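# Stack four magnet blocks into one neat tower

## Task

Take four magnet blocks from the heap and pile them into one tidy, aligned column, one on another, then open the gripper so the robot is no longer touching the stack.

## Robot and tools

ROBOT. There are two arms, left_arm and right_arm, each carrying a two-finger gripper and a wrist camera. Their bases sit at about (-0.014, +0.349, +0.044) m for left_arm and (-0.032, -0.333, +0.034) m for right_arm, both turned only slightly about z. The fingers point along the gripper's own +z axis and close along its y axis. end_effector_position is the pinch point between the finger pads, a little under 1 cm behind the fingertips. A two-camera stand is fixed behind the arms.

FRAME. All positions, orientations and velocities in results use the scene frame: origin at table-top height, halfway between the two nominal bases; +x points out over the table, +z up, and left_arm is on the +y side (this is not the left of an image). Offsets in commands use the same axes; any rotation turns the gripper about its Hand target position. Printed hand poses can be off by a few cm, more at long reach.

execute_actions(actions, cameras). actions is a list of actions; each action is a list of 1 to 15 rows, and each row is one control step of 1/30 s. If an action has fewer than 15 rows its final row is repeated up to step 15. Every row has 14 numbers in [-1, 1]: left_arm dx, dy, dz, rx, ry, rz, opening, then the same seven for right_arm, always both arms. The six pose numbers are an offset, not a pose: they count from that arm's Hand target at the start of the action, and every row in the action counts from that same start. A new action or call starts from the updated Hand target, so repeating an offset moves further. Scale: 1.0 equals 0.6 m, or 180 degrees for rx, ry, rz, which form a single rotation vector. To leave an arm's pose alone send six zeros. opening is absolute: +1 fully open (pad gap about 87 mm), 0 about 31 to 49 mm, -0.5 about 8 to 21 mm, -1 closed. A 0 there is a real command, so resend the present opening to keep it. cameras lists camera names, ["all"], or []; images are returned only on an empty actions list or when asked.

move(target, speed, blend, opening_speed, blocking, cameras). target is one 14-number row laid out as above, or a list of up to 15 such rows for a path with waypoints. Every row's offsets count from the Hand targets at the start of the call, not from the previous waypoint. The gripper follows a straight line, turning the short way. speed is top path speed in m/s, 0.002 to 2.9 (default 0.25), with turns capped at twice that value in rad/s; give one number or one per waypoint. blend, in metres, rounds corners at intermediate waypoints; 0 stops at each. opening_speed (per second on the -1..+1 scale, at least 0.2) makes the fingers change gradually. A changed opening at a later waypoint is applied only after arrival there with everything at rest. Whole move is capped at 10 s. blocking=false returns after about 0.5 s while motion goes on. The result adds a move: line with the outcome (done, off_target, moving, held, fault) and limits such as paced (pose clipped) or held (steps withheld). Paths do not avoid obstacles or the other arm, and faster moves stray, overshoot and hit harder. Avoid paths passing close to an arm's own base; route around it.

wait(seconds): 0 to 3600 s, lets a running move continue, commands nothing new. stop(): brakes the running move. zoom_image(camera, region): region [x0, y0, x1, y1] in pixels of the latest image of cam_head_left, cam_head_right, cam_left_wrist or cam_right_wrist (each 672x504), at most 504 by 504. read_manual(section): licence texts only. finished_scene(scene): ends the scene for good; call it alone, with the scene's number.

RESULTS. Hand target is the last commanded pose after clipping; the next offsets build on it. The real gripper often rests short or below, and tilted, especially at long reach; check end_effector_position and quat after each step and correct by sending the missing offset. grip_measured is the finger motor position on the command scale; Joint positions end with the same reading on 0 (closed) to 1 (open). Tool commands shows current gripper commands. Joint velocities may say within noise. Joint torques follow joint order (positive toward larger angle), include offsets and noise, and joints 1 to 3 wrap at ±28 N m. Calls with actions also list some per-step positions. MOTOR HOT appears at 75 °C; at 90 °C the arm folds and stops working; at 100 °C it collapses.

CONTROL NOTES. Commanded orientation is clipped each step to within 40 degrees of the measured one. Tiny moves may not happen or may go sideways. To grip, command an opening about 0.04 below the grip_measured value at first contact (up to 0.11 near the range ends); less gives a lighter grip. Pads give about 20 N each; fast closing squeezes harder. An arm blocked by something keeps pushing until commanded back past its gripper position.

AVOID. Letting anything leave the table or be left off it fails the task. Do not drop blocks from height, release a block while it is still moving, slam into the table or fixtures, or push hard. Keep the two arms, grippers and wrist cameras apart; never close one gripper on the other's fingers, since contact between the arms can end the scene. Avoid loading the camera cables. Limit heat by not holding loads, stretching out or pushing into unreachable poses longer than needed. Loose objects may occasionally be nudged by outside forces.

Each tool is called after "Emit:" as name([rows], argument=value, ...), one row to a line, values as JSON.

## Session

Emit:
execute_actions(actions=[])

Scene clock: 0.00 s.
left_arm: end_effector_position=(+0.3646, +0.3870, +0.0876) grip_measured=+1.000 end_effector_quat_wxyz=(+0.555, -0.106, +0.822, +0.074) | right_arm: end_effector_position=(+0.3392, -0.3573, +0.0828) grip_measured=+1.000 end_effector_quat_wxyz=(+0.567, +0.051, +0.821, -0.043)
Joint positions: left_arm=[0.01 1.553 0.391 0.769 -0.244 -0.096 1] | right_arm=[0.016 1.503 0.34 0.799 0.116 0.031 1]
Joint velocities: within noise
Joint torques (N m): no reading
Heat: left arm: 34 °C; right arm: 36 °C.
Hand target: left_arm +0.3684, +0.3871, +0.0940; +0.563, -0.107, +0.816, +0.073 | right_arm +0.3437, -0.3574, +0.0905; +0.577, +0.052, +0.814, -0.042
Tool commands: left_gripper/opening=+1.0 right_gripper/opening=+1.0

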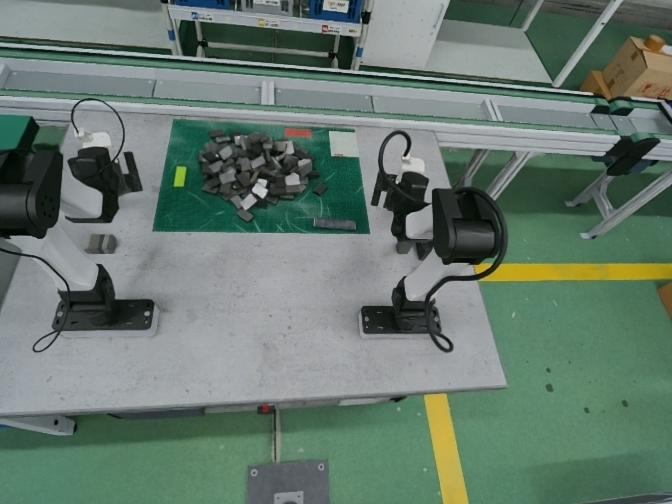

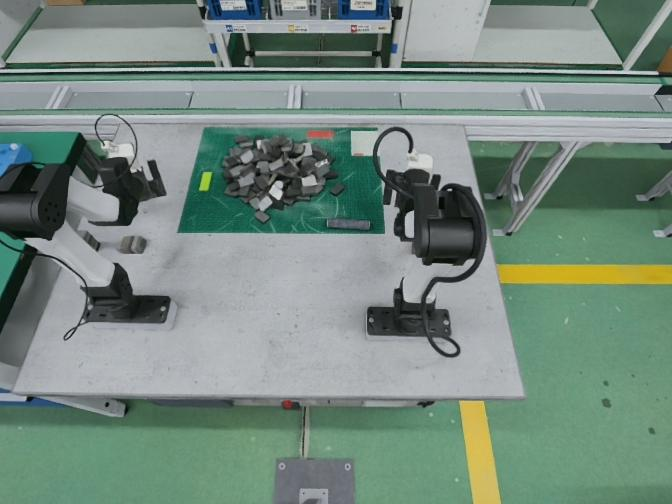

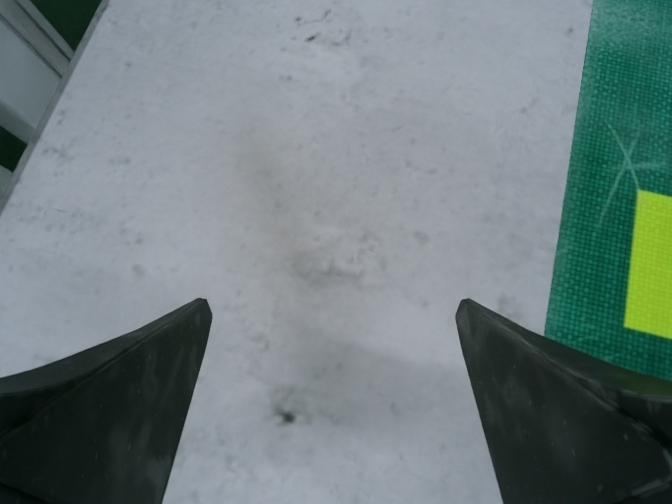

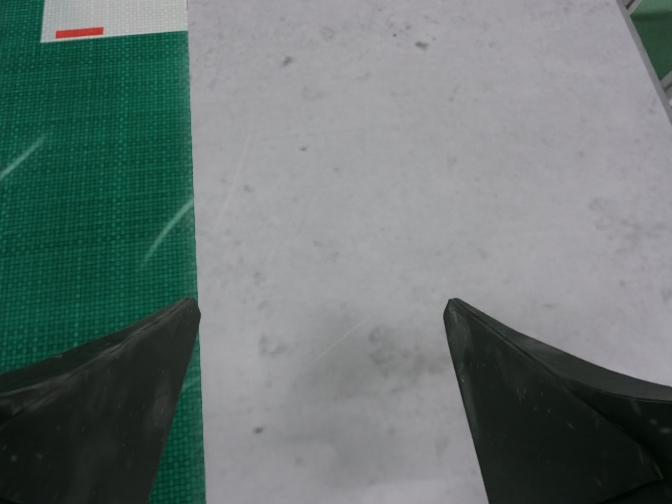

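Emit:
zoom_image(camera="cam_head_right", region=[190, 120, 390, 240])

Emit:
zoom_image(camera="cam_head_left", region=[160, 115, 370, 240])

Emit:
zoom_image(camera="cam_head_right", region=[60, 130, 200, 270])

Scaled by 2.520 from the camera's image (finer frame: 960x720).

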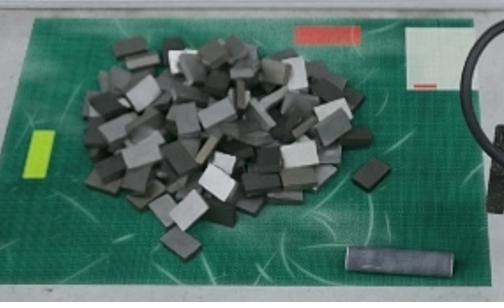

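Scaled by 2.400 from the camera's image (finer frame: 960x720).

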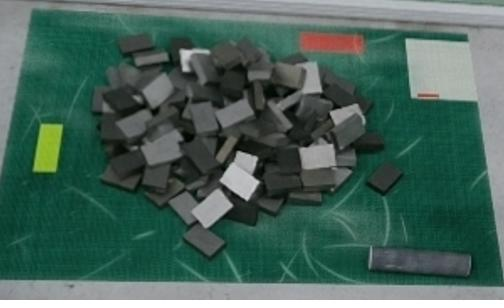

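Scaled by 3.600 from the camera's image (finer frame: 960x720).

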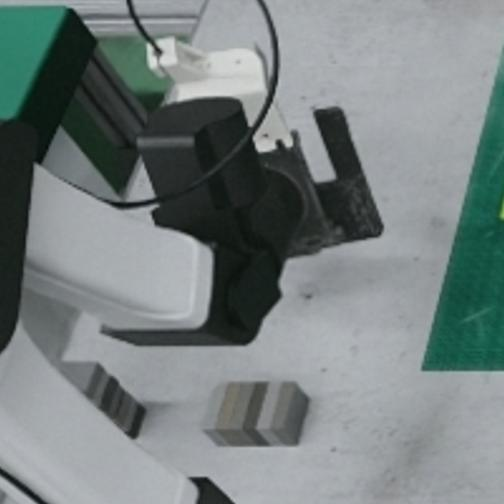

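Emit:
move(target=[0,0,0,0,0,0,1,-0.006,0.512,0.116,0.014,0.17,0.041,1], cameras=["cam_right_wrist"])

Scene clock: 30.33 s.
left_arm: end_effector_position=(+0.3646, +0.3870, +0.0876) grip_measured=+1.000 end_effector_quat_wxyz=(+0.555, -0.106, +0.822, +0.074) | right_arm: end_effector_position=(+0.3348, -0.0555, +0.1521) grip_measured=+1.000 end_effector_quat_wxyz=(+0.338, -0.011, +0.941, -0.012)
Joint positions: left_arm=[0.01 1.553 0.391 0.769 -0.244 -0.096 1] | right_arm=[0.804 1.935 1.629 -0.744 0.474 0.623 1]
Joint torques (N m): left_arm=[-0.13 -5.6 4.97 2.18 -0.2 -0.11] | right_arm=[-0.29 -9.2 9.91 1.4 0.32 0.16]
Heat: left arm: 35 °C; right arm: 39 °C.
Hand target: left_arm +0.3684, +0.3871, +0.0940; +0.563, -0.107, +0.816, +0.073 | right_arm +0.3401, -0.0502, +0.1603; +0.342, -0.001, +0.940, +0.000
Off the commanded pose: left_arm 0.007 m, 1 deg | right_arm 0.011 m, 2 deg.
move: off_target (right_arm)

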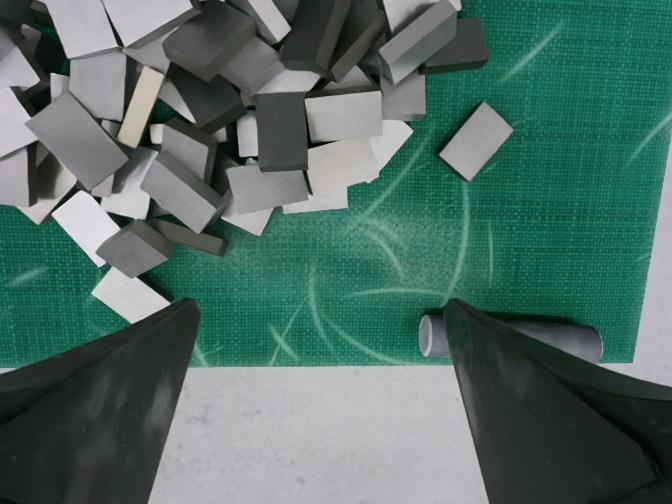

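Emit:
move(target=[0,0,0,0,0,0,1,0.18,-0.191,-0.05,0.085,0.211,-0.2345,1], cameras=["cam_right_wrist","cam_head_right"])

Scene clock: 42.57 s.
left_arm: end_effector_position=(+0.3646, +0.3870, +0.0876) grip_measured=+1.000 end_effector_quat_wxyz=(+0.555, -0.106, +0.822, +0.074) | right_arm: end_effector_position=(+0.4472, -0.1691, +0.1247) grip_measured=+1.000 end_effector_quat_wxyz=(+0.072, +0.379, +0.921, +0.050)
Joint positions: left_arm=[0.01 1.553 0.391 0.769 -0.244 -0.096 1] | right_arm=[0.291 2.627 2.78 -1.548 0.008 1.041 1]
Joint torques (N m): left_arm=[-0.25 -5.6 5.08 2.18 -0.19 -0.11] | right_arm=[0.2 -12.94 8.5 0.58 0.04 0.14]
Heat: left arm: 35 °C; right arm: 39 °C.
Hand target: left_arm +0.3684, +0.3871, +0.0940; +0.563, -0.107, +0.816, +0.073 | right_arm +0.4482, -0.1649, +0.1303; +0.000, +0.374, +0.927, +0.000
Off the commanded pose: left_arm 0.007 m, 1 deg | right_arm 0.007 m, 10 deg.
joint sent to its limit (right arm) — joint 4 (wrist pitch), lower limit. The joint targets are off in orientation, not in position.
move: off_target (right_arm)
Images, in order (width x height): cam_head_right 672x504, cam_right_wrist 672x504.

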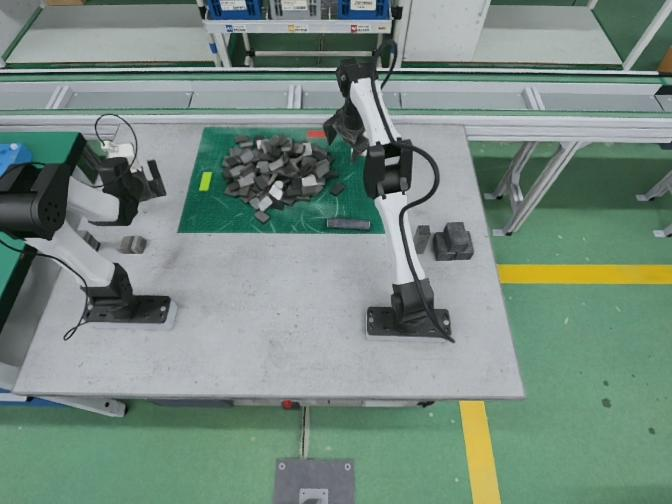

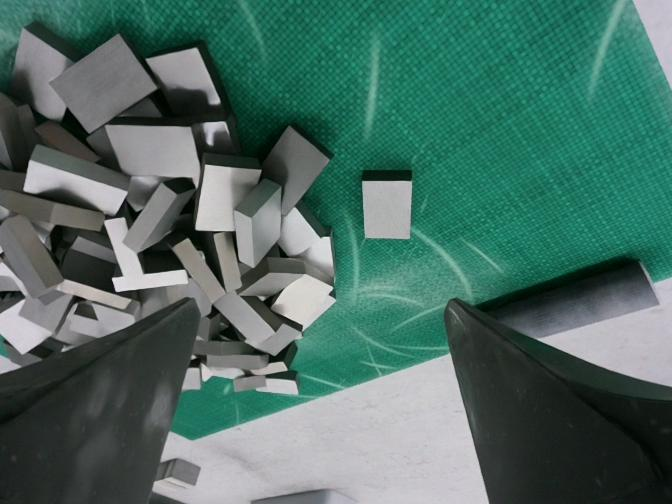

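Emit:
move(target=[0,0,0,0,0,0,1,-0.062,0.006,-0.117,0,0,0,0.2], cameras=["cam_right_wrist"])

Scene clock: 54.20 s.
left_arm: end_effector_position=(+0.3646, +0.3870, +0.0876) grip_measured=+1.000 end_effector_quat_wxyz=(+0.555, -0.106, +0.822, +0.074) | right_arm: end_effector_position=(+0.4049, -0.1651, +0.0429) grip_measured=+0.200 end_effector_quat_wxyz=(-0.018, +0.368, +0.929, -0.019)
Joint positions: left_arm=[0.01 1.553 0.391 0.769 -0.244 -0.096 1] | right_arm=[0.322 2.621 2.43 -1.432 0.007 1.048 0.6]
Joint torques (N m): left_arm=[-0.05 -5.6 5.08 2.2 -0.17 -0.12] | right_arm=[0.27 -17.88 5.03 0.43 0.13 0.16]
Heat: left arm: 36 °C; right arm: 45 °C.
Hand target: left_arm +0.3684, +0.3871, +0.0940; +0.563, -0.107, +0.816, +0.073 | right_arm +0.4109, -0.1612, +0.0600; +0.000, +0.374, +0.927, +0.000
Off the commanded pose: left_arm 0.007 m, 1 deg | right_arm 0.019 m, 3 deg.
move: off_target (right_arm)

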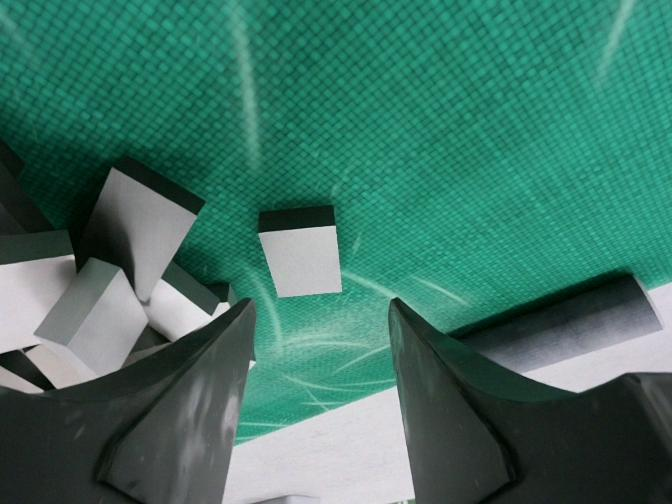

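Emit:
move(target=[0,0,0,0,0,0,1,0,0.012,-0.03,0,0,0,0.2], cameras=["cam_right_wrist"], speed=0.1)

Scene clock: 65.87 s.
left_arm: end_effector_position=(+0.3646, +0.3870, +0.0876) grip_measured=+1.000 end_effector_quat_wxyz=(+0.555, -0.106, +0.822, +0.074) | right_arm: end_effector_position=(+0.4065, -0.1599, +0.0297) grip_measured=+0.200 end_effector_quat_wxyz=(-0.014, +0.371, +0.929, -0.016)
Joint positions: left_arm=[0.01 1.553 0.391 0.769 -0.244 -0.096 1] | right_arm=[0.331 2.621 2.378 -1.369 0.007 1.061 0.6]
Joint torques (N m): left_arm=[-0.14 -5.61 5.09 2.2 -0.19 -0.08] | right_arm=[0.62 -16.85 5.04 0.45 0.11 0.17]
Heat: left arm: 36 °C; right arm: 55 °C.
Hand target: left_arm +0.3684, +0.3871, +0.0940; +0.563, -0.107, +0.816, +0.073 | right_arm +0.4110, -0.1541, +0.0421; +0.000, +0.374, +0.927, +0.000
Off the commanded pose: left_arm 0.007 m, 1 deg | right_arm 0.014 m, 2 deg.
move: off_target (right_arm)

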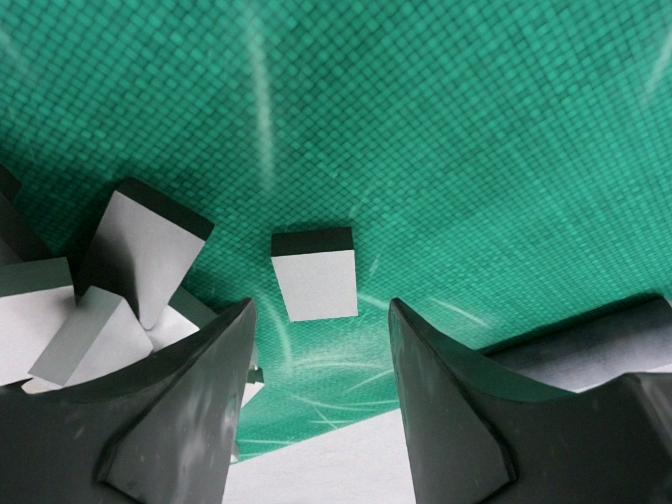

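Emit:
move([
  [0,0,0,0,0,0,1,0,0,-0.032,0,0,0,0.2],
  [0,0,0,0,0,0,1,0,0,-0.032,0,0,0,-0.6],
], cameras=["cam_right_wrist"], speed=0.06, opening_speed=0.6)

Scene clock: 72.33 s.
left_arm: end_effector_position=(+0.3646, +0.3870, +0.0876) grip_measured=+1.000 end_effector_quat_wxyz=(+0.555, -0.106, +0.822, +0.074) | right_arm: end_effector_position=(+0.4091, -0.1561, +0.0135) grip_measured=-0.163 end_effector_quat_wxyz=(-0.011, +0.371, +0.929, -0.007)
Joint positions: left_arm=[0.01 1.553 0.391 0.769 -0.244 -0.096 1] | right_arm=[0.333 2.621 2.313 -1.289 -0.003 1.063 0.419]
Joint torques (N m): left_arm=[-0.13 -5.7 5 2.19 -0.17 -0.13] | right_arm=[0.47 -16.61 4.49 0.41 0.24 0.14]
Heat: left arm: 37 °C; right arm: 58 °C.
Hand target: left_arm +0.3684, +0.3871, +0.0940; +0.563, -0.107, +0.816, +0.073 | right_arm +0.4109, -0.1540, +0.0228; +0.000, +0.374, +0.927, -0.001
Off the commanded pose: left_arm 0.007 m, 1 deg | right_arm 0.010 m, 2 deg.
move: done; target 2's new opening was sent with right_arm's hand 0.013 m and 3 deg from that target

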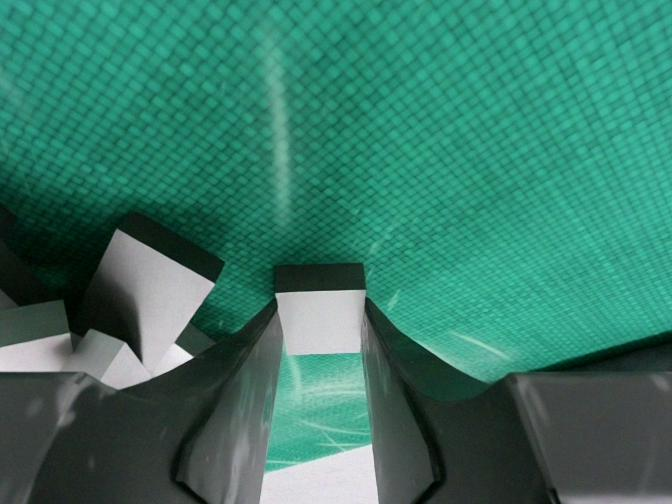

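Emit:
move([
  [0,0,0,0,0,0,1,0,0,0.1,0,0,0,-0.6],
  [0,0,0,0,0,0,1,-0.185,0.09,0.1,0,0,0,-0.6],
  [0,0,0,0,0,0,1,-0.185,0.09,0.02,0,0,0,-0.6],
], cameras=["cam_right_wrist"], blend=[0.02,0.02,0], speed=[0.15,0.2,0.1])

Scene clock: 78.73 s.
left_arm: end_effector_position=(+0.3646, +0.3870, +0.0876) grip_measured=+1.000 end_effector_quat_wxyz=(+0.555, -0.106, +0.822, +0.074) | right_arm: end_effector_position=(+0.2975, -0.1015, +0.0335) grip_measured=-0.163 end_effector_quat_wxyz=(-0.006, +0.368, +0.930, -0.006)
Joint positions: left_arm=[0.01 1.553 0.391 0.769 -0.244 -0.096 1] | right_arm=[0.542 2.211 1.661 -1.039 -0.002 1.267 0.419]
Joint torques (N m): left_arm=[-0.13 -5.59 5.04 2.2 -0.2 -0.12] | right_arm=[0.2 -11.9 5.08 0.53 0.24 0.17]
Heat: left arm: 37 °C; right arm: 59 °C.
Hand target: left_arm +0.3684, +0.3871, +0.0940; +0.563, -0.107, +0.816, +0.073 | right_arm +0.2999, -0.1000, +0.0348; +0.000, +0.374, +0.927, +0.000
Off the commanded pose: left_arm 0.007 m, 1 deg | right_arm 0.003 m, 1 deg.
move: done

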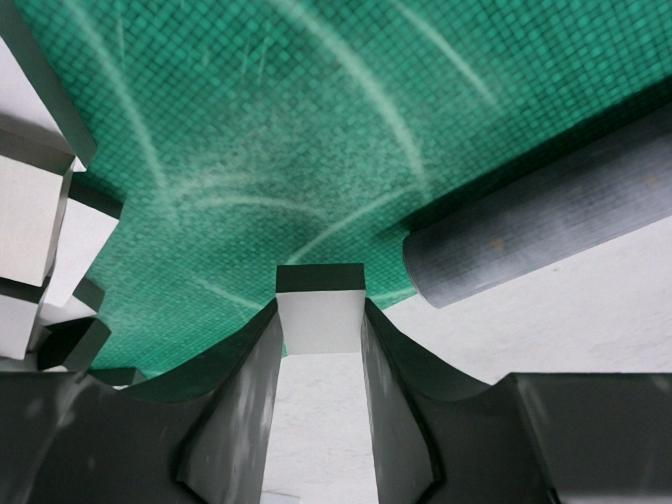

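Emit:
move([
  [0,0,0,0,0,0,1,-0.117,0,0,0,0,0,-0.6],
  [0,0,0,0,0,0,1,-0.117,0,-0.03,0,0,0,-0.6],
], cameras=["cam_right_wrist"], speed=[0.15,0.05])

Scene clock: 84.87 s.
left_arm: end_effector_position=(+0.3646, +0.3870, +0.0876) grip_measured=+1.000 end_effector_quat_wxyz=(+0.555, -0.106, +0.822, +0.074) | right_arm: end_effector_position=(+0.2279, -0.1011, +0.0176) grip_measured=-0.163 end_effector_quat_wxyz=(-0.007, +0.369, +0.929, -0.004)
Joint positions: left_arm=[0.01 1.553 0.391 0.769 -0.244 -0.096 1] | right_arm=[0.637 2.024 1.294 -0.855 -0.007 1.363 0.419]
Joint torques (N m): left_arm=[-0.17 -5.64 5.09 2.19 -0.18 -0.13] | right_arm=[0.39 -9.61 4.67 0.46 0.3 0.18]
Heat: left arm: 37 °C; right arm: 58 °C.
Hand target: left_arm +0.3684, +0.3871, +0.0940; +0.563, -0.107, +0.816, +0.073 | right_arm +0.2297, -0.1000, +0.0168; +0.000, +0.374, +0.927, +0.000
Off the commanded pose: left_arm 0.007 m, 1 deg | right_arm 0.002 m, 1 deg.
move: done

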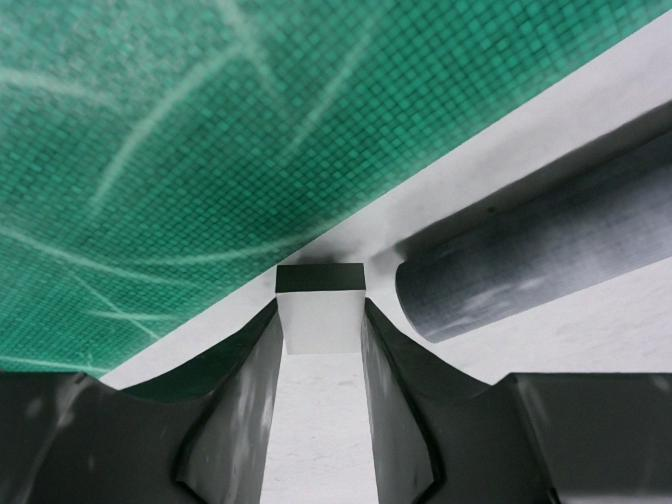

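Emit:
move([
  [0,0,0,0,0,0,1,0,0,0.06,0,0,0,-0.6],
  [0,0,0,0,0,0,1,-0.03,0.15,0.06,0,0,0,-0.6],
  [0,0,0,0,0,0,1,-0.03,0.15,0.005,0,0,0,-0.6],
], cameras=["cam_right_wrist","cam_head_right"], blend=[0.02,0.02,0], speed=[0.15,0.2,0.08])

Scene clock: 90.73 s.
left_arm: end_effector_position=(+0.3646, +0.3870, +0.0876) grip_measured=+1.000 end_effector_quat_wxyz=(+0.555, -0.106, +0.822, +0.074) | right_arm: end_effector_position=(+0.2086, -0.0106, +0.0223) grip_measured=-0.163 end_effector_quat_wxyz=(-0.005, +0.366, +0.930, -0.003)
Joint positions: left_arm=[0.01 1.553 0.391 0.769 -0.244 -0.096 1] | right_arm=[0.852 2.169 1.545 -0.956 -0.007 1.573 0.419]
Joint torques (N m): left_arm=[-0.2 -5.56 5.05 2.19 -0.18 -0.11] | right_arm=[0.01 -10.25 5.14 0.52 0.3 0.17]
Heat: left arm: 37 °C; right arm: 56 °C.
Hand target: left_arm +0.3684, +0.3871, +0.0940; +0.563, -0.107, +0.816, +0.073 | right_arm +0.2118, -0.0100, +0.0198; +0.000, +0.374, +0.927, +0.000
Off the commanded pose: left_arm 0.007 m, 1 deg | right_arm 0.004 m, 1 deg.
move: done; blend cut to 0.018 m at target 1, 0.0165 m at target 2
Images, in order (width x height): cam_head_right 672x504, cam_right_wrist 672x504.

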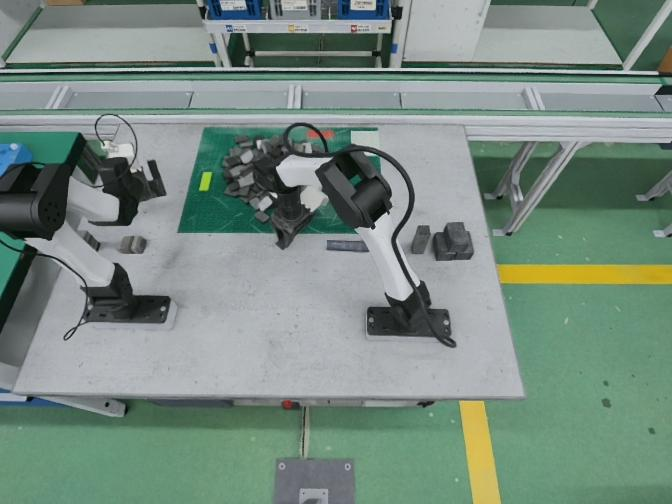

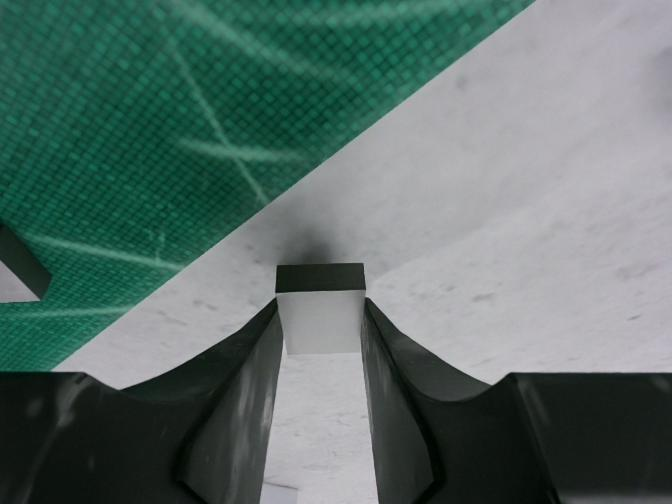

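Lower the rest slowly, release, then view from above the heap.

Emit:
move(target=[0,0,0,0,0,0,1,0,0,-0.016,0,0,0,-0.6], cameras=["cam_right_wrist"], speed=0.03)

Scene clock: 93.23 s.
left_arm: end_effector_position=(+0.3646, +0.3870, +0.0876) grip_measured=+1.000 end_effector_quat_wxyz=(+0.555, -0.106, +0.822, +0.074) | right_arm: end_effector_position=(+0.2088, -0.0104, +0.0126) grip_measured=-0.163 end_effector_quat_wxyz=(-0.005, +0.367, +0.930, -0.003)
Joint positions: left_arm=[0.01 1.553 0.391 0.769 -0.244 -0.096 1] | right_arm=[0.852 2.185 1.529 -0.925 -0.007 1.574 0.419]
Joint torques (N m): left_arm=[-0.16 -5.61 5.05 2.18 -0.17 -0.11] | right_arm=[-0.03 -10.37 4.94 0.48 0.3 0.18]
Heat: left arm: 38 °C; right arm: 56 °C.
Hand target: left_arm +0.3684, +0.3871, +0.0940; +0.563, -0.107, +0.816, +0.073 | right_arm +0.2117, -0.0101, +0.0101; +0.000, +0.374, +0.927, -0.001
Off the commanded pose: left_arm 0.007 m, 1 deg | right_arm 0.004 m, 1 deg.
move: done

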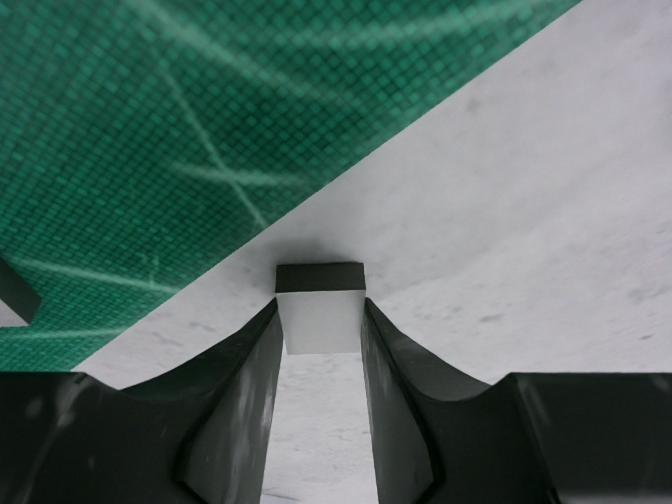

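Emit:
move(target=[0,0,0,0,0,0,1,0,0,-0.012,0,0,0,-0.6], cameras=["cam_right_wrist"], speed=0.03)

Scene clock: 96.20 s.
left_arm: end_effector_position=(+0.3646, +0.3870, +0.0876) grip_measured=+1.000 end_effector_quat_wxyz=(+0.555, -0.106, +0.822, +0.074) | right_arm: end_effector_position=(+0.2092, -0.0091, +0.0118) grip_measured=-0.163 end_effector_quat_wxyz=(-0.005, +0.367, +0.930, +0.000)
Joint positions: left_arm=[0.01 1.553 0.391 0.769 -0.244 -0.096 1] | right_arm=[0.852 2.186 1.527 -0.916 -0.01 1.574 0.419]
Joint torques (N m): left_arm=[-0.16 -5.56 4.97 2.2 -0.2 -0.11] | right_arm=[-0.01 -9.46 4.1 0.67 0.3 0.18]
Heat: left arm: 38 °C; right arm: 55 °C.
Hand target: left_arm +0.3684, +0.3871, +0.0940; +0.563, -0.107, +0.816, +0.073 | right_arm +0.2118, -0.0100, +0.0030; +0.000, +0.374, +0.927, +0.000
Off the commanded pose: left_arm 0.007 m, 1 deg | right_arm 0.009 m, 1 deg.
move: done

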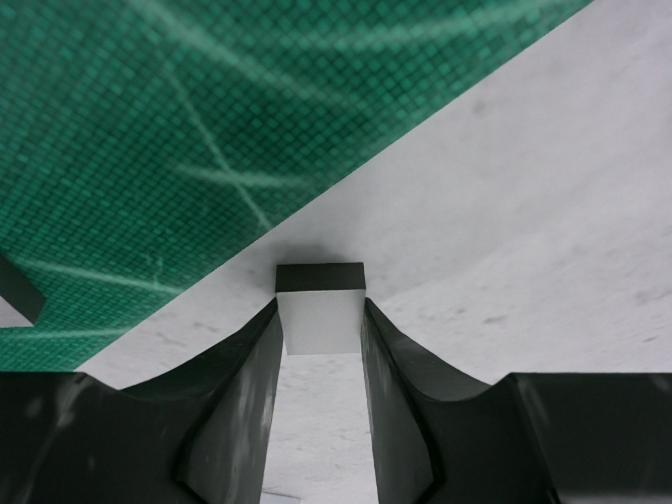

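Emit:
move([
  [0,0,0,0,0,0,1,0,0,0,0,0,0,0.2],
  [0,0,0,0,0,0,1,0,0,0.12,0,0,0,0.2],
  [0,0,0,0,0,0,1,0.247,0.08,0.265,-0.085,-0.211,0.2345,0.2],
], cameras=["cam_right_wrist"], blend=[0,0.03,0], speed=[0.1,0.12,0.25], opening_speed=1)

Scene clock: 105.93 s.
left_arm: end_effector_position=(+0.3646, +0.3870, +0.0876) grip_measured=+1.000 end_effector_quat_wxyz=(+0.555, -0.106, +0.822, +0.074) | right_arm: end_effector_position=(+0.3526, +0.0319, +0.1543) grip_measured=+0.200 end_effector_quat_wxyz=(+0.324, -0.002, +0.946, -0.007)
Joint positions: left_arm=[0.01 1.553 0.391 0.769 -0.244 -0.096 1] | right_arm=[0.899 2.323 2.261 -1.055 0.496 0.749 0.6]
Joint torques (N m): left_arm=[-0.13 -5.57 5.04 2.21 -0.18 -0.11] | right_arm=[0.39 -12.14 8.62 1.59 0.7 -0.13]
Heat: left arm: 38 °C; right arm: 54 °C.
Hand target: left_arm +0.3684, +0.3871, +0.0940; +0.563, -0.107, +0.816, +0.073 | right_arm +0.3600, +0.0379, +0.1620; +0.342, -0.001, +0.940, +0.000
Off the commanded pose: left_arm 0.007 m, 1 deg | right_arm 0.012 m, 2 deg.
move: off_target (right_arm)

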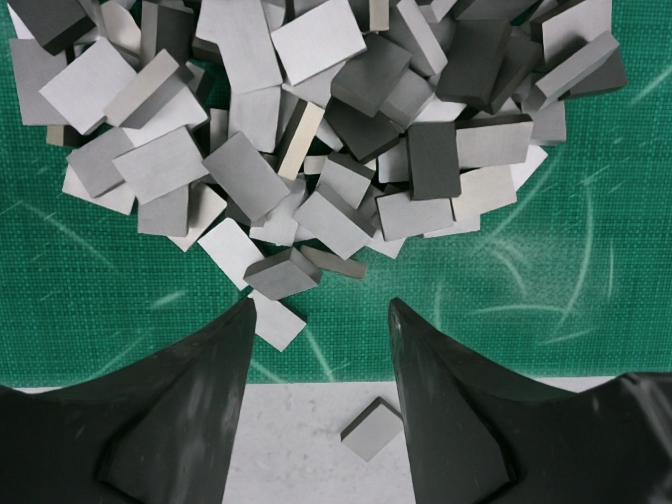

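Emit:
move(target=[0,0,0,0,0,0,1,-0.085,0.078,-0.12,-0.1007,0.2063,0.277,0.2], cameras=["cam_right_wrist"], speed=0.2)

Scene clock: 124.73 s.
left_arm: end_effector_position=(+0.3646, +0.3870, +0.0876) grip_measured=+1.000 end_effector_quat_wxyz=(+0.555, -0.106, +0.822, +0.074) | right_arm: end_effector_position=(+0.3081, +0.0770, +0.0838) grip_measured=+0.200 end_effector_quat_wxyz=(+0.135, -0.427, +0.892, +0.055)
Joint positions: left_arm=[0.01 1.553 0.391 0.769 -0.244 -0.096 1] | right_arm=[0.913 2.738 2.834 -1.374 0.014 -0.011 0.6]
Joint torques (N m): left_arm=[-0.16 -5.57 5.03 2.19 -0.18 -0.1] | right_arm=[0.5 -13.97 9.02 1.1 -0.02 -0.11]
Heat: left arm: 39 °C; right arm: 56 °C.
Hand target: left_arm +0.3684, +0.3871, +0.0940; +0.563, -0.107, +0.816, +0.073 | right_arm +0.3089, +0.0848, +0.0899; +0.000, -0.439, +0.898, +0.000
Off the commanded pose: left_arm 0.007 m, 1 deg | right_arm 0.010 m, 17 deg.
elbow stopped short (right arm): the move would have taken joint 3 (elbow) straighter than the controller allows.
move: off_target (right_arm)

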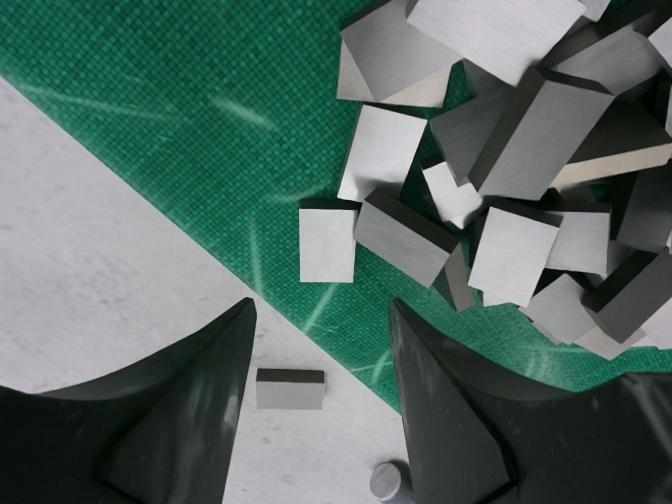

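Emit:
move(target=[0,0,0,0,0,0,1,-0.011,-0.018,-0.075,0,0,0,0.0], cameras=["cam_right_wrist"], speed=0.15)

Scene clock: 140.10 s.
left_arm: end_effector_position=(+0.3646, +0.3870, +0.0876) grip_measured=+1.000 end_effector_quat_wxyz=(+0.555, -0.106, +0.822, +0.074) | right_arm: end_effector_position=(+0.3022, +0.0697, +0.0390) grip_measured=+0.000 end_effector_quat_wxyz=(+0.093, -0.432, +0.897, +0.035)
Joint positions: left_arm=[0.01 1.553 0.391 0.769 -0.244 -0.096 1] | right_arm=[0.913 2.826 2.834 -1.381 0.014 -0.015 0.5]
Joint torques (N m): left_arm=[-0.16 -5.57 5.03 2.19 -0.18 -0.1] | right_arm=[0.21 -14.12 9.16 0.7 -0.03 -0.13]
Heat: left arm: 39 °C; right arm: 57 °C.
Hand target: left_arm +0.3684, +0.3871, +0.0940; +0.563, -0.107, +0.816, +0.073 | right_arm +0.3023, +0.0740, +0.0449; +0.000, -0.439, +0.898, +0.000
Off the commanded pose: left_arm 0.007 m, 1 deg | right_arm 0.007 m, 11 deg.
elbow stopped short (right arm): the move would have taken joint 3 (elbow) straighter than the controller allows.
move: off_target (right_arm)

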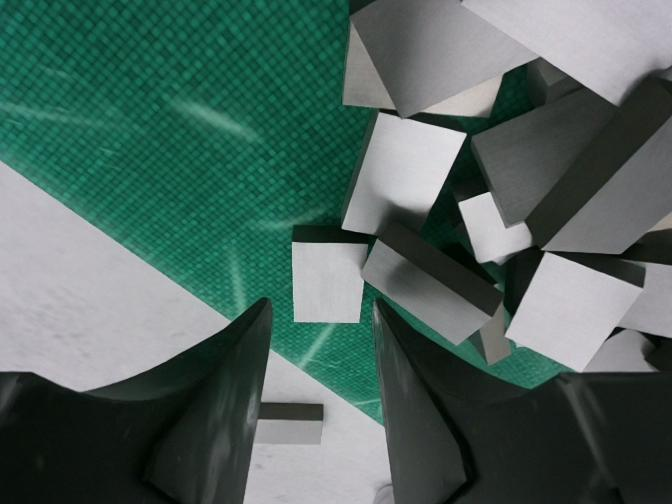

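Emit:
move([
  [0,0,0,0,0,0,1,-0.007,-0.012,0,0,0,0,-0.02],
  [0,0,0,0,0,0,1,-0.006,-0.012,-0.045,0,0,0,-0.02],
  [0,0,0,0,0,0,1,-0.006,-0.012,-0.045,0,0,0,-0.6],
], cameras=["cam_right_wrist"], speed=0.05, opening_speed=0.6)

Scene clock: 152.97 s.
left_arm: end_effector_position=(+0.3646, +0.3870, +0.0876) grip_measured=+1.000 end_effector_quat_wxyz=(+0.555, -0.106, +0.822, +0.074) | right_arm: end_effector_position=(+0.2929, +0.0597, +0.0150) grip_measured=-0.163 end_effector_quat_wxyz=(+0.056, -0.435, +0.899, +0.021)
Joint positions: left_arm=[0.01 1.553 0.391 0.769 -0.244 -0.096 1] | right_arm=[0.913 2.874 2.834 -1.412 0.009 -0.018 0.419]
Joint torques (N m): left_arm=[-0.09 -5.61 5.04 2.18 -0.17 -0.11] | right_arm=[-0.03 -13.74 8.94 0.83 0.03 -0.12]
Heat: left arm: 39 °C; right arm: 57 °C.
Hand target: left_arm +0.3684, +0.3871, +0.0940; +0.563, -0.107, +0.816, +0.073 | right_arm +0.2987, +0.0668, +0.0180; +0.000, -0.439, +0.898, +0.000
Off the commanded pose: left_arm 0.007 m, 1 deg | right_arm 0.010 m, 7 deg.
elbow stopped short (right arm): the move would have taken joint 3 (elbow) straighter than the controller allows.
move: off_target (right_arm); target 3's new opening was sent with right_arm's hand 0.010 m and 7 deg from that target

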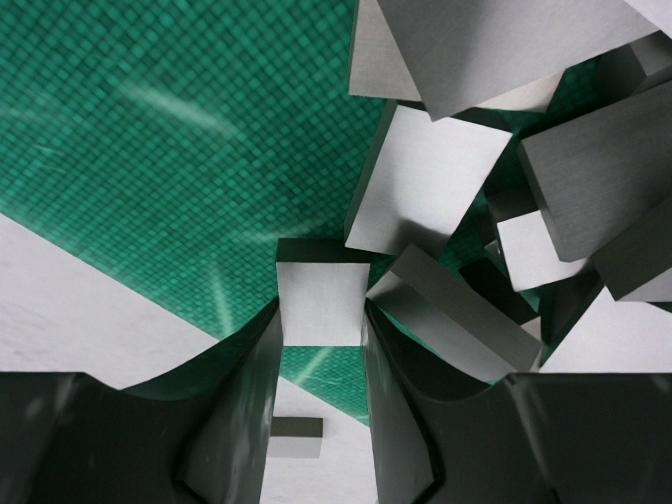

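Emit:
move([
  [0,0,0,0,0,0,1,0,0,0.13,0,0,0,-0.6],
  [0,0,0,0,0,0,1,-0.1545,-0.116,0.13,0,0,-0.533,-0.6],
  [0,0,0,0,0,0,1,-0.1545,-0.116,0.053,0,0,-0.533,-0.6],
], cameras=["cam_right_wrist"], blend=[0.03,0.02,0], speed=[0.12,0.3,0.12])

Scene clock: 164.70 s.
left_arm: end_effector_position=(+0.3646, +0.3870, +0.0876) grip_measured=+1.000 end_effector_quat_wxyz=(+0.555, -0.106, +0.822, +0.074) | right_arm: end_effector_position=(+0.2063, -0.0072, +0.0458) grip_measured=-0.163 end_effector_quat_wxyz=(+0.000, +0.368, +0.930, -0.012)
Joint positions: left_arm=[0.01 1.553 0.391 0.769 -0.244 -0.096 1] | right_arm=[0.869 2.153 1.62 -1.06 0.008 1.593 0.419]
Joint torques (N m): left_arm=[-0.2 -5.56 5.03 2.18 -0.17 -0.12] | right_arm=[0.57 -12.01 5.03 0.47 0.11 0.17]
Heat: left arm: 40 °C; right arm: 61 °C.
Hand target: left_arm +0.3684, +0.3871, +0.0940; +0.563, -0.107, +0.816, +0.073 | right_arm +0.2061, -0.0027, +0.0499; +0.001, +0.373, +0.928, +0.000
Off the commanded pose: left_arm 0.007 m, 1 deg | right_arm 0.006 m, 1 deg.
elbow stopped short (right arm): the move would have taken joint 3 (elbow) straighter than the controller allows.
move: done

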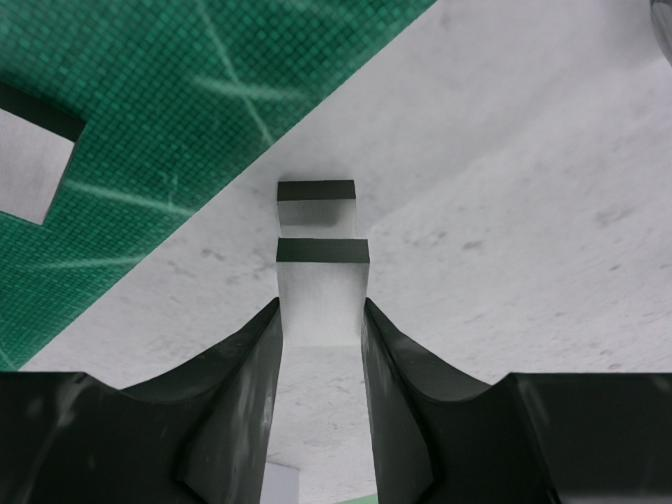

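Emit:
move(target=[0,0,0,0,0,0,1,0.0045,0.004,-0.023,0,0,0,-0.6], cameras=["cam_right_wrist"], speed=0.05)

Scene clock: 173.77 s.
left_arm: end_effector_position=(+0.3646, +0.3870, +0.0876) grip_measured=+1.000 end_effector_quat_wxyz=(+0.555, -0.106, +0.822, +0.074) | right_arm: end_effector_position=(+0.2094, -0.0038, +0.0379) grip_measured=-0.163 end_effector_quat_wxyz=(+0.003, +0.368, +0.930, -0.005)
Joint positions: left_arm=[0.01 1.553 0.391 0.769 -0.244 -0.096 1] | right_arm=[0.869 2.166 1.608 -1.021 0.008 1.593 0.419]
Joint torques (N m): left_arm=[-0.2 -5.65 5 2.19 -0.17 -0.1] | right_arm=[0.43 -10.44 5.19 0.45 0.12 0.17]
Heat: left arm: 40 °C; right arm: 59 °C.
Hand target: left_arm +0.3684, +0.3871, +0.0940; +0.563, -0.107, +0.816, +0.073 | right_arm +0.2087, -0.0004, +0.0359; +0.001, +0.373, +0.928, +0.000
Off the commanded pose: left_arm 0.007 m, 1 deg | right_arm 0.004 m, 1 deg.
move: done

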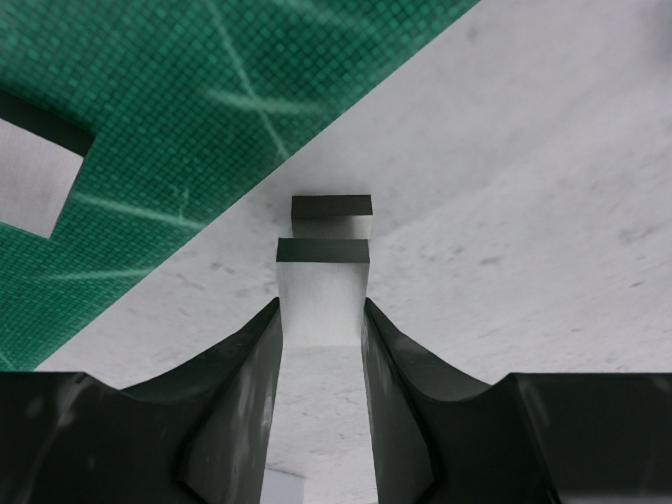

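Emit:
move([
  [0,0,0,0,0,0,1,-0.003,-0.0033,0,0,0,0,-0.6],
  [0,0,0,0,0,0,1,-0.003,-0.0033,-0.015,0,0,0,-0.6],
], cameras=["cam_right_wrist"], speed=0.04)

Scene clock: 182.30 s.
left_arm: end_effector_position=(+0.3646, +0.3870, +0.0876) grip_measured=+1.000 end_effector_quat_wxyz=(+0.555, -0.106, +0.822, +0.074) | right_arm: end_effector_position=(+0.2080, -0.0053, +0.0299) grip_measured=-0.163 end_effector_quat_wxyz=(+0.003, +0.368, +0.930, -0.004)
Joint positions: left_arm=[0.01 1.553 0.391 0.769 -0.244 -0.096 1] | right_arm=[0.869 2.166 1.575 -0.985 0.008 1.593 0.419]
Joint torques (N m): left_arm=[-0.16 -5.61 5.09 2.21 -0.19 -0.09] | right_arm=[0.44 -10.21 5.04 0.55 0.12 0.17]
Heat: left arm: 40 °C; right arm: 58 °C.
Hand target: left_arm +0.3684, +0.3871, +0.0940; +0.563, -0.107, +0.816, +0.073 | right_arm +0.2069, -0.0023, +0.0269; +0.000, +0.373, +0.928, +0.000
Off the commanded pose: left_arm 0.007 m, 1 deg | right_arm 0.004 m, 1 deg.
move: done

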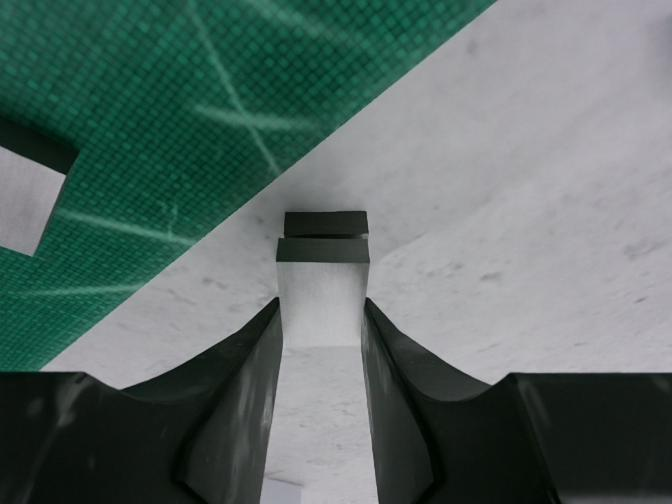

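Emit:
move([
  [0,0,0,0,0,0,1,-0.0011,-0.0011,0,0,0,0,-0.6],
  [0,0,0,0,0,0,1,-0.0011,-0.0011,-0.011,0,0,0,-0.6],
], cameras=["cam_right_wrist"], speed=0.03)

Scene clock: 187.83 s.
left_arm: end_effector_position=(+0.3646, +0.3870, +0.0876) grip_measured=+1.000 end_effector_quat_wxyz=(+0.555, -0.106, +0.822, +0.074) | right_arm: end_effector_position=(+0.2067, -0.0067, +0.0243) grip_measured=-0.163 end_effector_quat_wxyz=(+0.002, +0.368, +0.930, -0.006)
Joint positions: left_arm=[0.01 1.553 0.391 0.769 -0.244 -0.096 1] | right_arm=[0.869 2.171 1.558 -0.968 0.008 1.593 0.419]
Joint torques (N m): left_arm=[-0.18 -5.64 5.15 2.19 -0.17 -0.1] | right_arm=[0.43 -10.33 4.74 0.6 0.13 0.16]
Heat: left arm: 40 °C; right arm: 57 °C.
Hand target: left_arm +0.3684, +0.3871, +0.0940; +0.563, -0.107, +0.816, +0.073 | right_arm +0.2063, -0.0029, +0.0204; +0.000, +0.373, +0.928, +0.000
Off the commanded pose: left_arm 0.007 m, 1 deg | right_arm 0.005 m, 1 deg.
move: done

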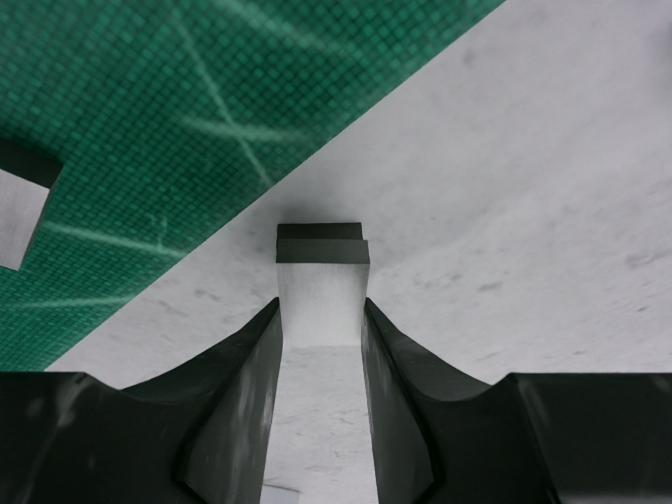

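Emit:
move([
  [0,0,0,0,0,0,1,-0.0003,0.0032,0.006,0,0,0,-0.6],
  [0,0,0,0,0,0,1,-0.0003,0.0032,-0.005,0,0,0,-0.6],
], cameras=["cam_right_wrist"], speed=0.03)

Scene clock: 192.87 s.
left_arm: end_effector_position=(+0.3646, +0.3870, +0.0876) grip_measured=+1.000 end_effector_quat_wxyz=(+0.555, -0.106, +0.822, +0.074) | right_arm: end_effector_position=(+0.2067, -0.0067, +0.0243) grip_measured=-0.163 end_effector_quat_wxyz=(+0.002, +0.369, +0.929, -0.006)
Joint positions: left_arm=[0.01 1.553 0.391 0.769 -0.244 -0.096 1] | right_arm=[0.869 2.171 1.558 -0.968 0.008 1.595 0.419]
Joint torques (N m): left_arm=[-0.23 -5.63 5.14 2.19 -0.17 -0.1] | right_arm=[0.75 -9.25 4.94 0.65 0.12 0.21]
Heat: left arm: 40 °C; right arm: 56 °C.
Hand target: left_arm +0.3684, +0.3871, +0.0940; +0.563, -0.107, +0.816, +0.073 | right_arm +0.2061, -0.0010, +0.0174; +0.000, +0.373, +0.928, +0.000
Off the commanded pose: left_arm 0.007 m, 1 deg | right_arm 0.009 m, 1 deg.
move: done

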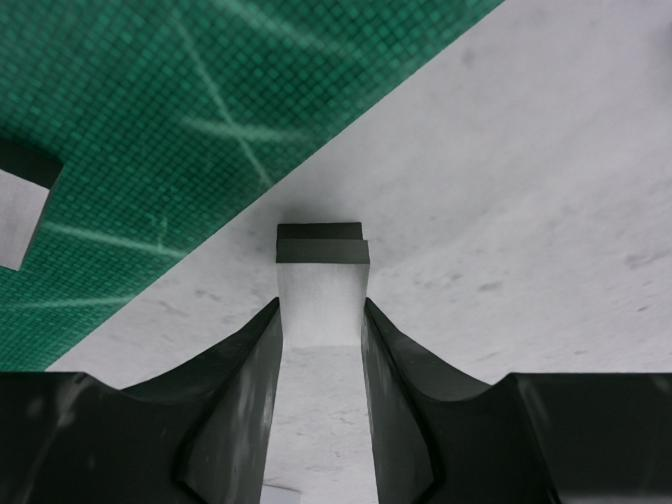

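Emit:
move([
  [0,0,0,0,0,0,1,0,0,0.011,0,0,0,-0.6],
  [0,0,0,0,0,0,1,0,0,0.011,0,0,0,0.1],
  [0,0,0,0,0,0,1,0,0,0.12,0,0,0,0.1],
], cameras=["cam_right_wrist"], speed=0.08, opening_speed=0.8)

Emit:
move(target=[0,0,0,0,0,0,1,0.247,0.08,0.1,-0.085,-0.211,0.2345,0.1], cameras=["cam_right_wrist"])

Scene clock: 201.27 s.
left_arm: end_effector_position=(+0.3646, +0.3870, +0.0876) grip_measured=+1.000 end_effector_quat_wxyz=(+0.555, -0.106, +0.822, +0.074) | right_arm: end_effector_position=(+0.2043, -0.0094, +0.0702) grip_measured=+0.100 end_effector_quat_wxyz=(-0.003, +0.369, +0.929, -0.021)
Joint positions: left_arm=[0.01 1.553 0.391 0.769 -0.244 -0.096 1] | right_arm=[0.869 2.136 1.692 -1.169 0.008 1.596 0.55]
Joint torques (N m): left_arm=[-0.09 -5.63 5.08 2.19 -0.17 -0.11] | right_arm=[0.73 -13.37 8.47 0.01 0.11 0.17]
Heat: left arm: 40 °C; right arm: 55 °C.
Hand target: left_arm +0.3684, +0.3871, +0.0940; +0.563, -0.107, +0.816, +0.073 | right_arm +0.2061, -0.0010, +0.0894; +0.000, +0.373, +0.928, +0.000
Off the commanded pose: left_arm 0.007 m, 1 deg | right_arm 0.021 m, 2 deg.
move: off_target (right_arm)

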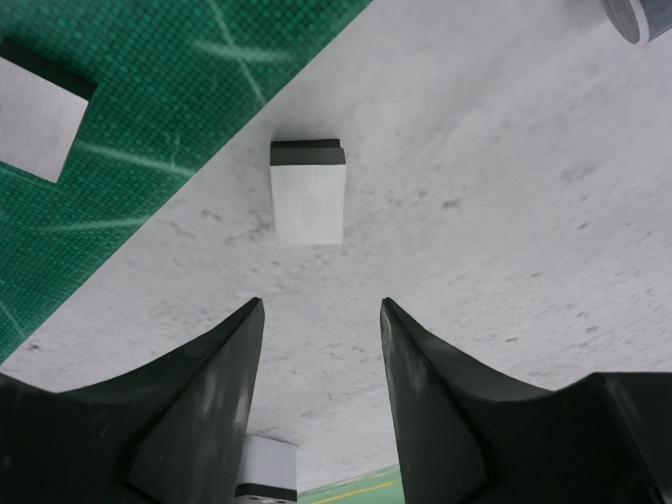

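Scene clock: 204.27 s.
left_arm: end_effector_position=(+0.3646, +0.3870, +0.0876) grip_measured=+1.000 end_effector_quat_wxyz=(+0.555, -0.106, +0.822, +0.074) | right_arm: end_effector_position=(+0.3481, +0.0424, +0.1426) grip_measured=+0.100 end_effector_quat_wxyz=(+0.325, -0.003, +0.946, -0.006)
Joint positions: left_arm=[0.01 1.553 0.391 0.769 -0.244 -0.096 1] | right_arm=[0.92 2.341 2.244 -1.025 0.505 0.767 0.55]
Joint torques (N m): left_arm=[-0.17 -5.57 5.09 2.2 -0.18 -0.13] | right_arm=[0.38 -12.74 7.71 1.58 0.71 -0.11]
Heat: left arm: 40 °C; right arm: 55 °C.
Hand target: left_arm +0.3684, +0.3871, +0.0940; +0.563, -0.107, +0.816, +0.073 | right_arm +0.3543, +0.0469, +0.1493; +0.342, -0.002, +0.940, +0.000
Off the commanded pose: left_arm 0.007 m, 1 deg | right_arm 0.010 m, 2 deg.
move: done

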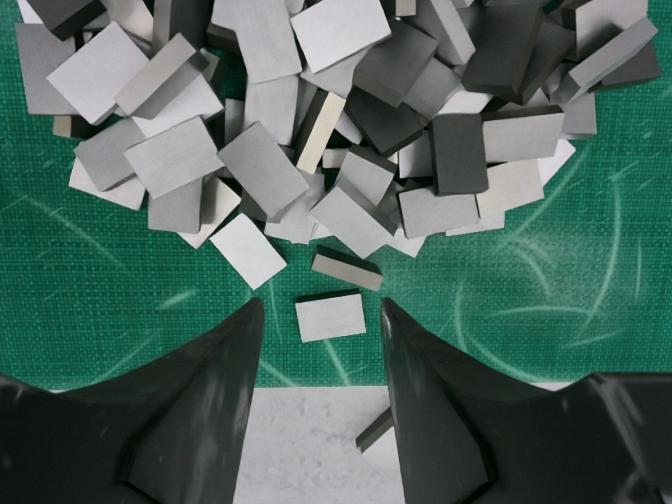

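Emit:
move(target=[0,0,0,0,0,0,1,-0.089,-0.015,-0.12,-0.191,0.163,0.524,0.1], cameras=["cam_right_wrist"])

Scene clock: 219.47 s.
left_arm: end_effector_position=(+0.3646, +0.3870, +0.0876) grip_measured=+1.000 end_effector_quat_wxyz=(+0.555, -0.106, +0.822, +0.074) | right_arm: end_effector_position=(+0.3026, +0.0335, +0.0728) grip_measured=+0.100 end_effector_quat_wxyz=(-0.038, +0.758, -0.651, +0.007)
Joint positions: left_arm=[0.01 1.553 0.391 0.769 -0.244 -0.096 1] | right_arm=[0.927 2.743 2.796 -1.548 0.016 -0.825 0.55]
Joint torques (N m): left_arm=[-0.03 -5.6 5.05 2.19 -0.18 -0.11] | right_arm=[0.49 -13.53 8.46 0.39 -0.06 -0.16]
Heat: left arm: 41 °C; right arm: 58 °C.
Hand target: left_arm +0.3684, +0.3871, +0.0940; +0.563, -0.107, +0.816, +0.073 | right_arm +0.3010, +0.0378, +0.0773; +0.000, +0.761, -0.649, +0.000
Off the commanded pose: left_arm 0.007 m, 1 deg | right_arm 0.007 m, 4 deg.
joint sent to its limit (right arm) — joint 4 (wrist pitch), lower limit. The joint targets are off in orientation, not in position.
move: off_target (right_arm)

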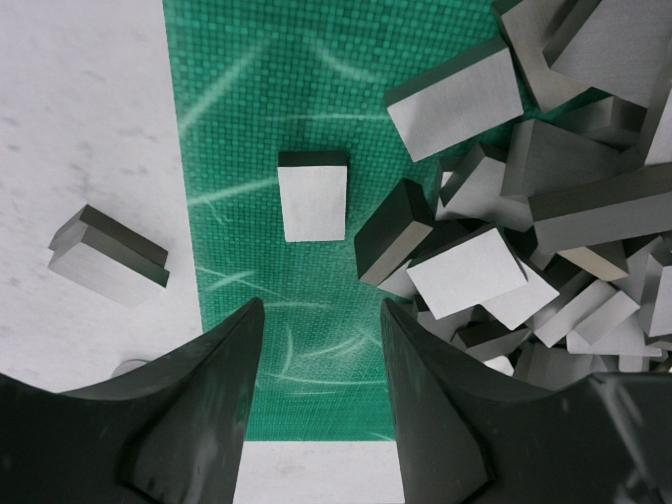

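Emit:
move(target=[0,0,0,0,0,0,1,0.002,0.015,-0.065,0,0,0,0.1], cameras=["cam_right_wrist"], speed=0.15)

Scene clock: 227.30 s.
left_arm: end_effector_position=(+0.3646, +0.3870, +0.0876) grip_measured=+1.000 end_effector_quat_wxyz=(+0.555, -0.106, +0.822, +0.074) | right_arm: end_effector_position=(+0.2994, +0.0346, +0.0305) grip_measured=+0.100 end_effector_quat_wxyz=(-0.008, +0.761, -0.649, +0.008)
Joint positions: left_arm=[0.01 1.553 0.391 0.769 -0.244 -0.096 1] | right_arm=[0.934 2.852 2.838 -1.543 0.016 -0.825 0.55]
Joint torques (N m): left_arm=[-0.13 -5.55 5.03 2.18 -0.19 -0.12] | right_arm=[0.68 -14.75 8.39 0.62 -0.08 -0.02]
Heat: left arm: 41 °C; right arm: 58 °C.
Hand target: left_arm +0.3684, +0.3871, +0.0940; +0.563, -0.107, +0.816, +0.073 | right_arm +0.3021, +0.0470, +0.0383; +0.000, +0.761, -0.649, +0.000
Off the commanded pose: left_arm 0.007 m, 1 deg | right_arm 0.015 m, 1 deg.
elbow stopped short (right arm): the move would have taken joint 3 (elbow) straighter than the controller allows.
move: off_target (right_arm)

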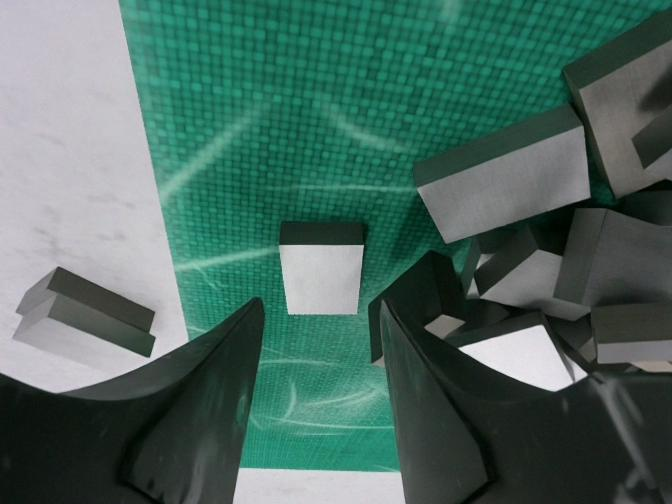

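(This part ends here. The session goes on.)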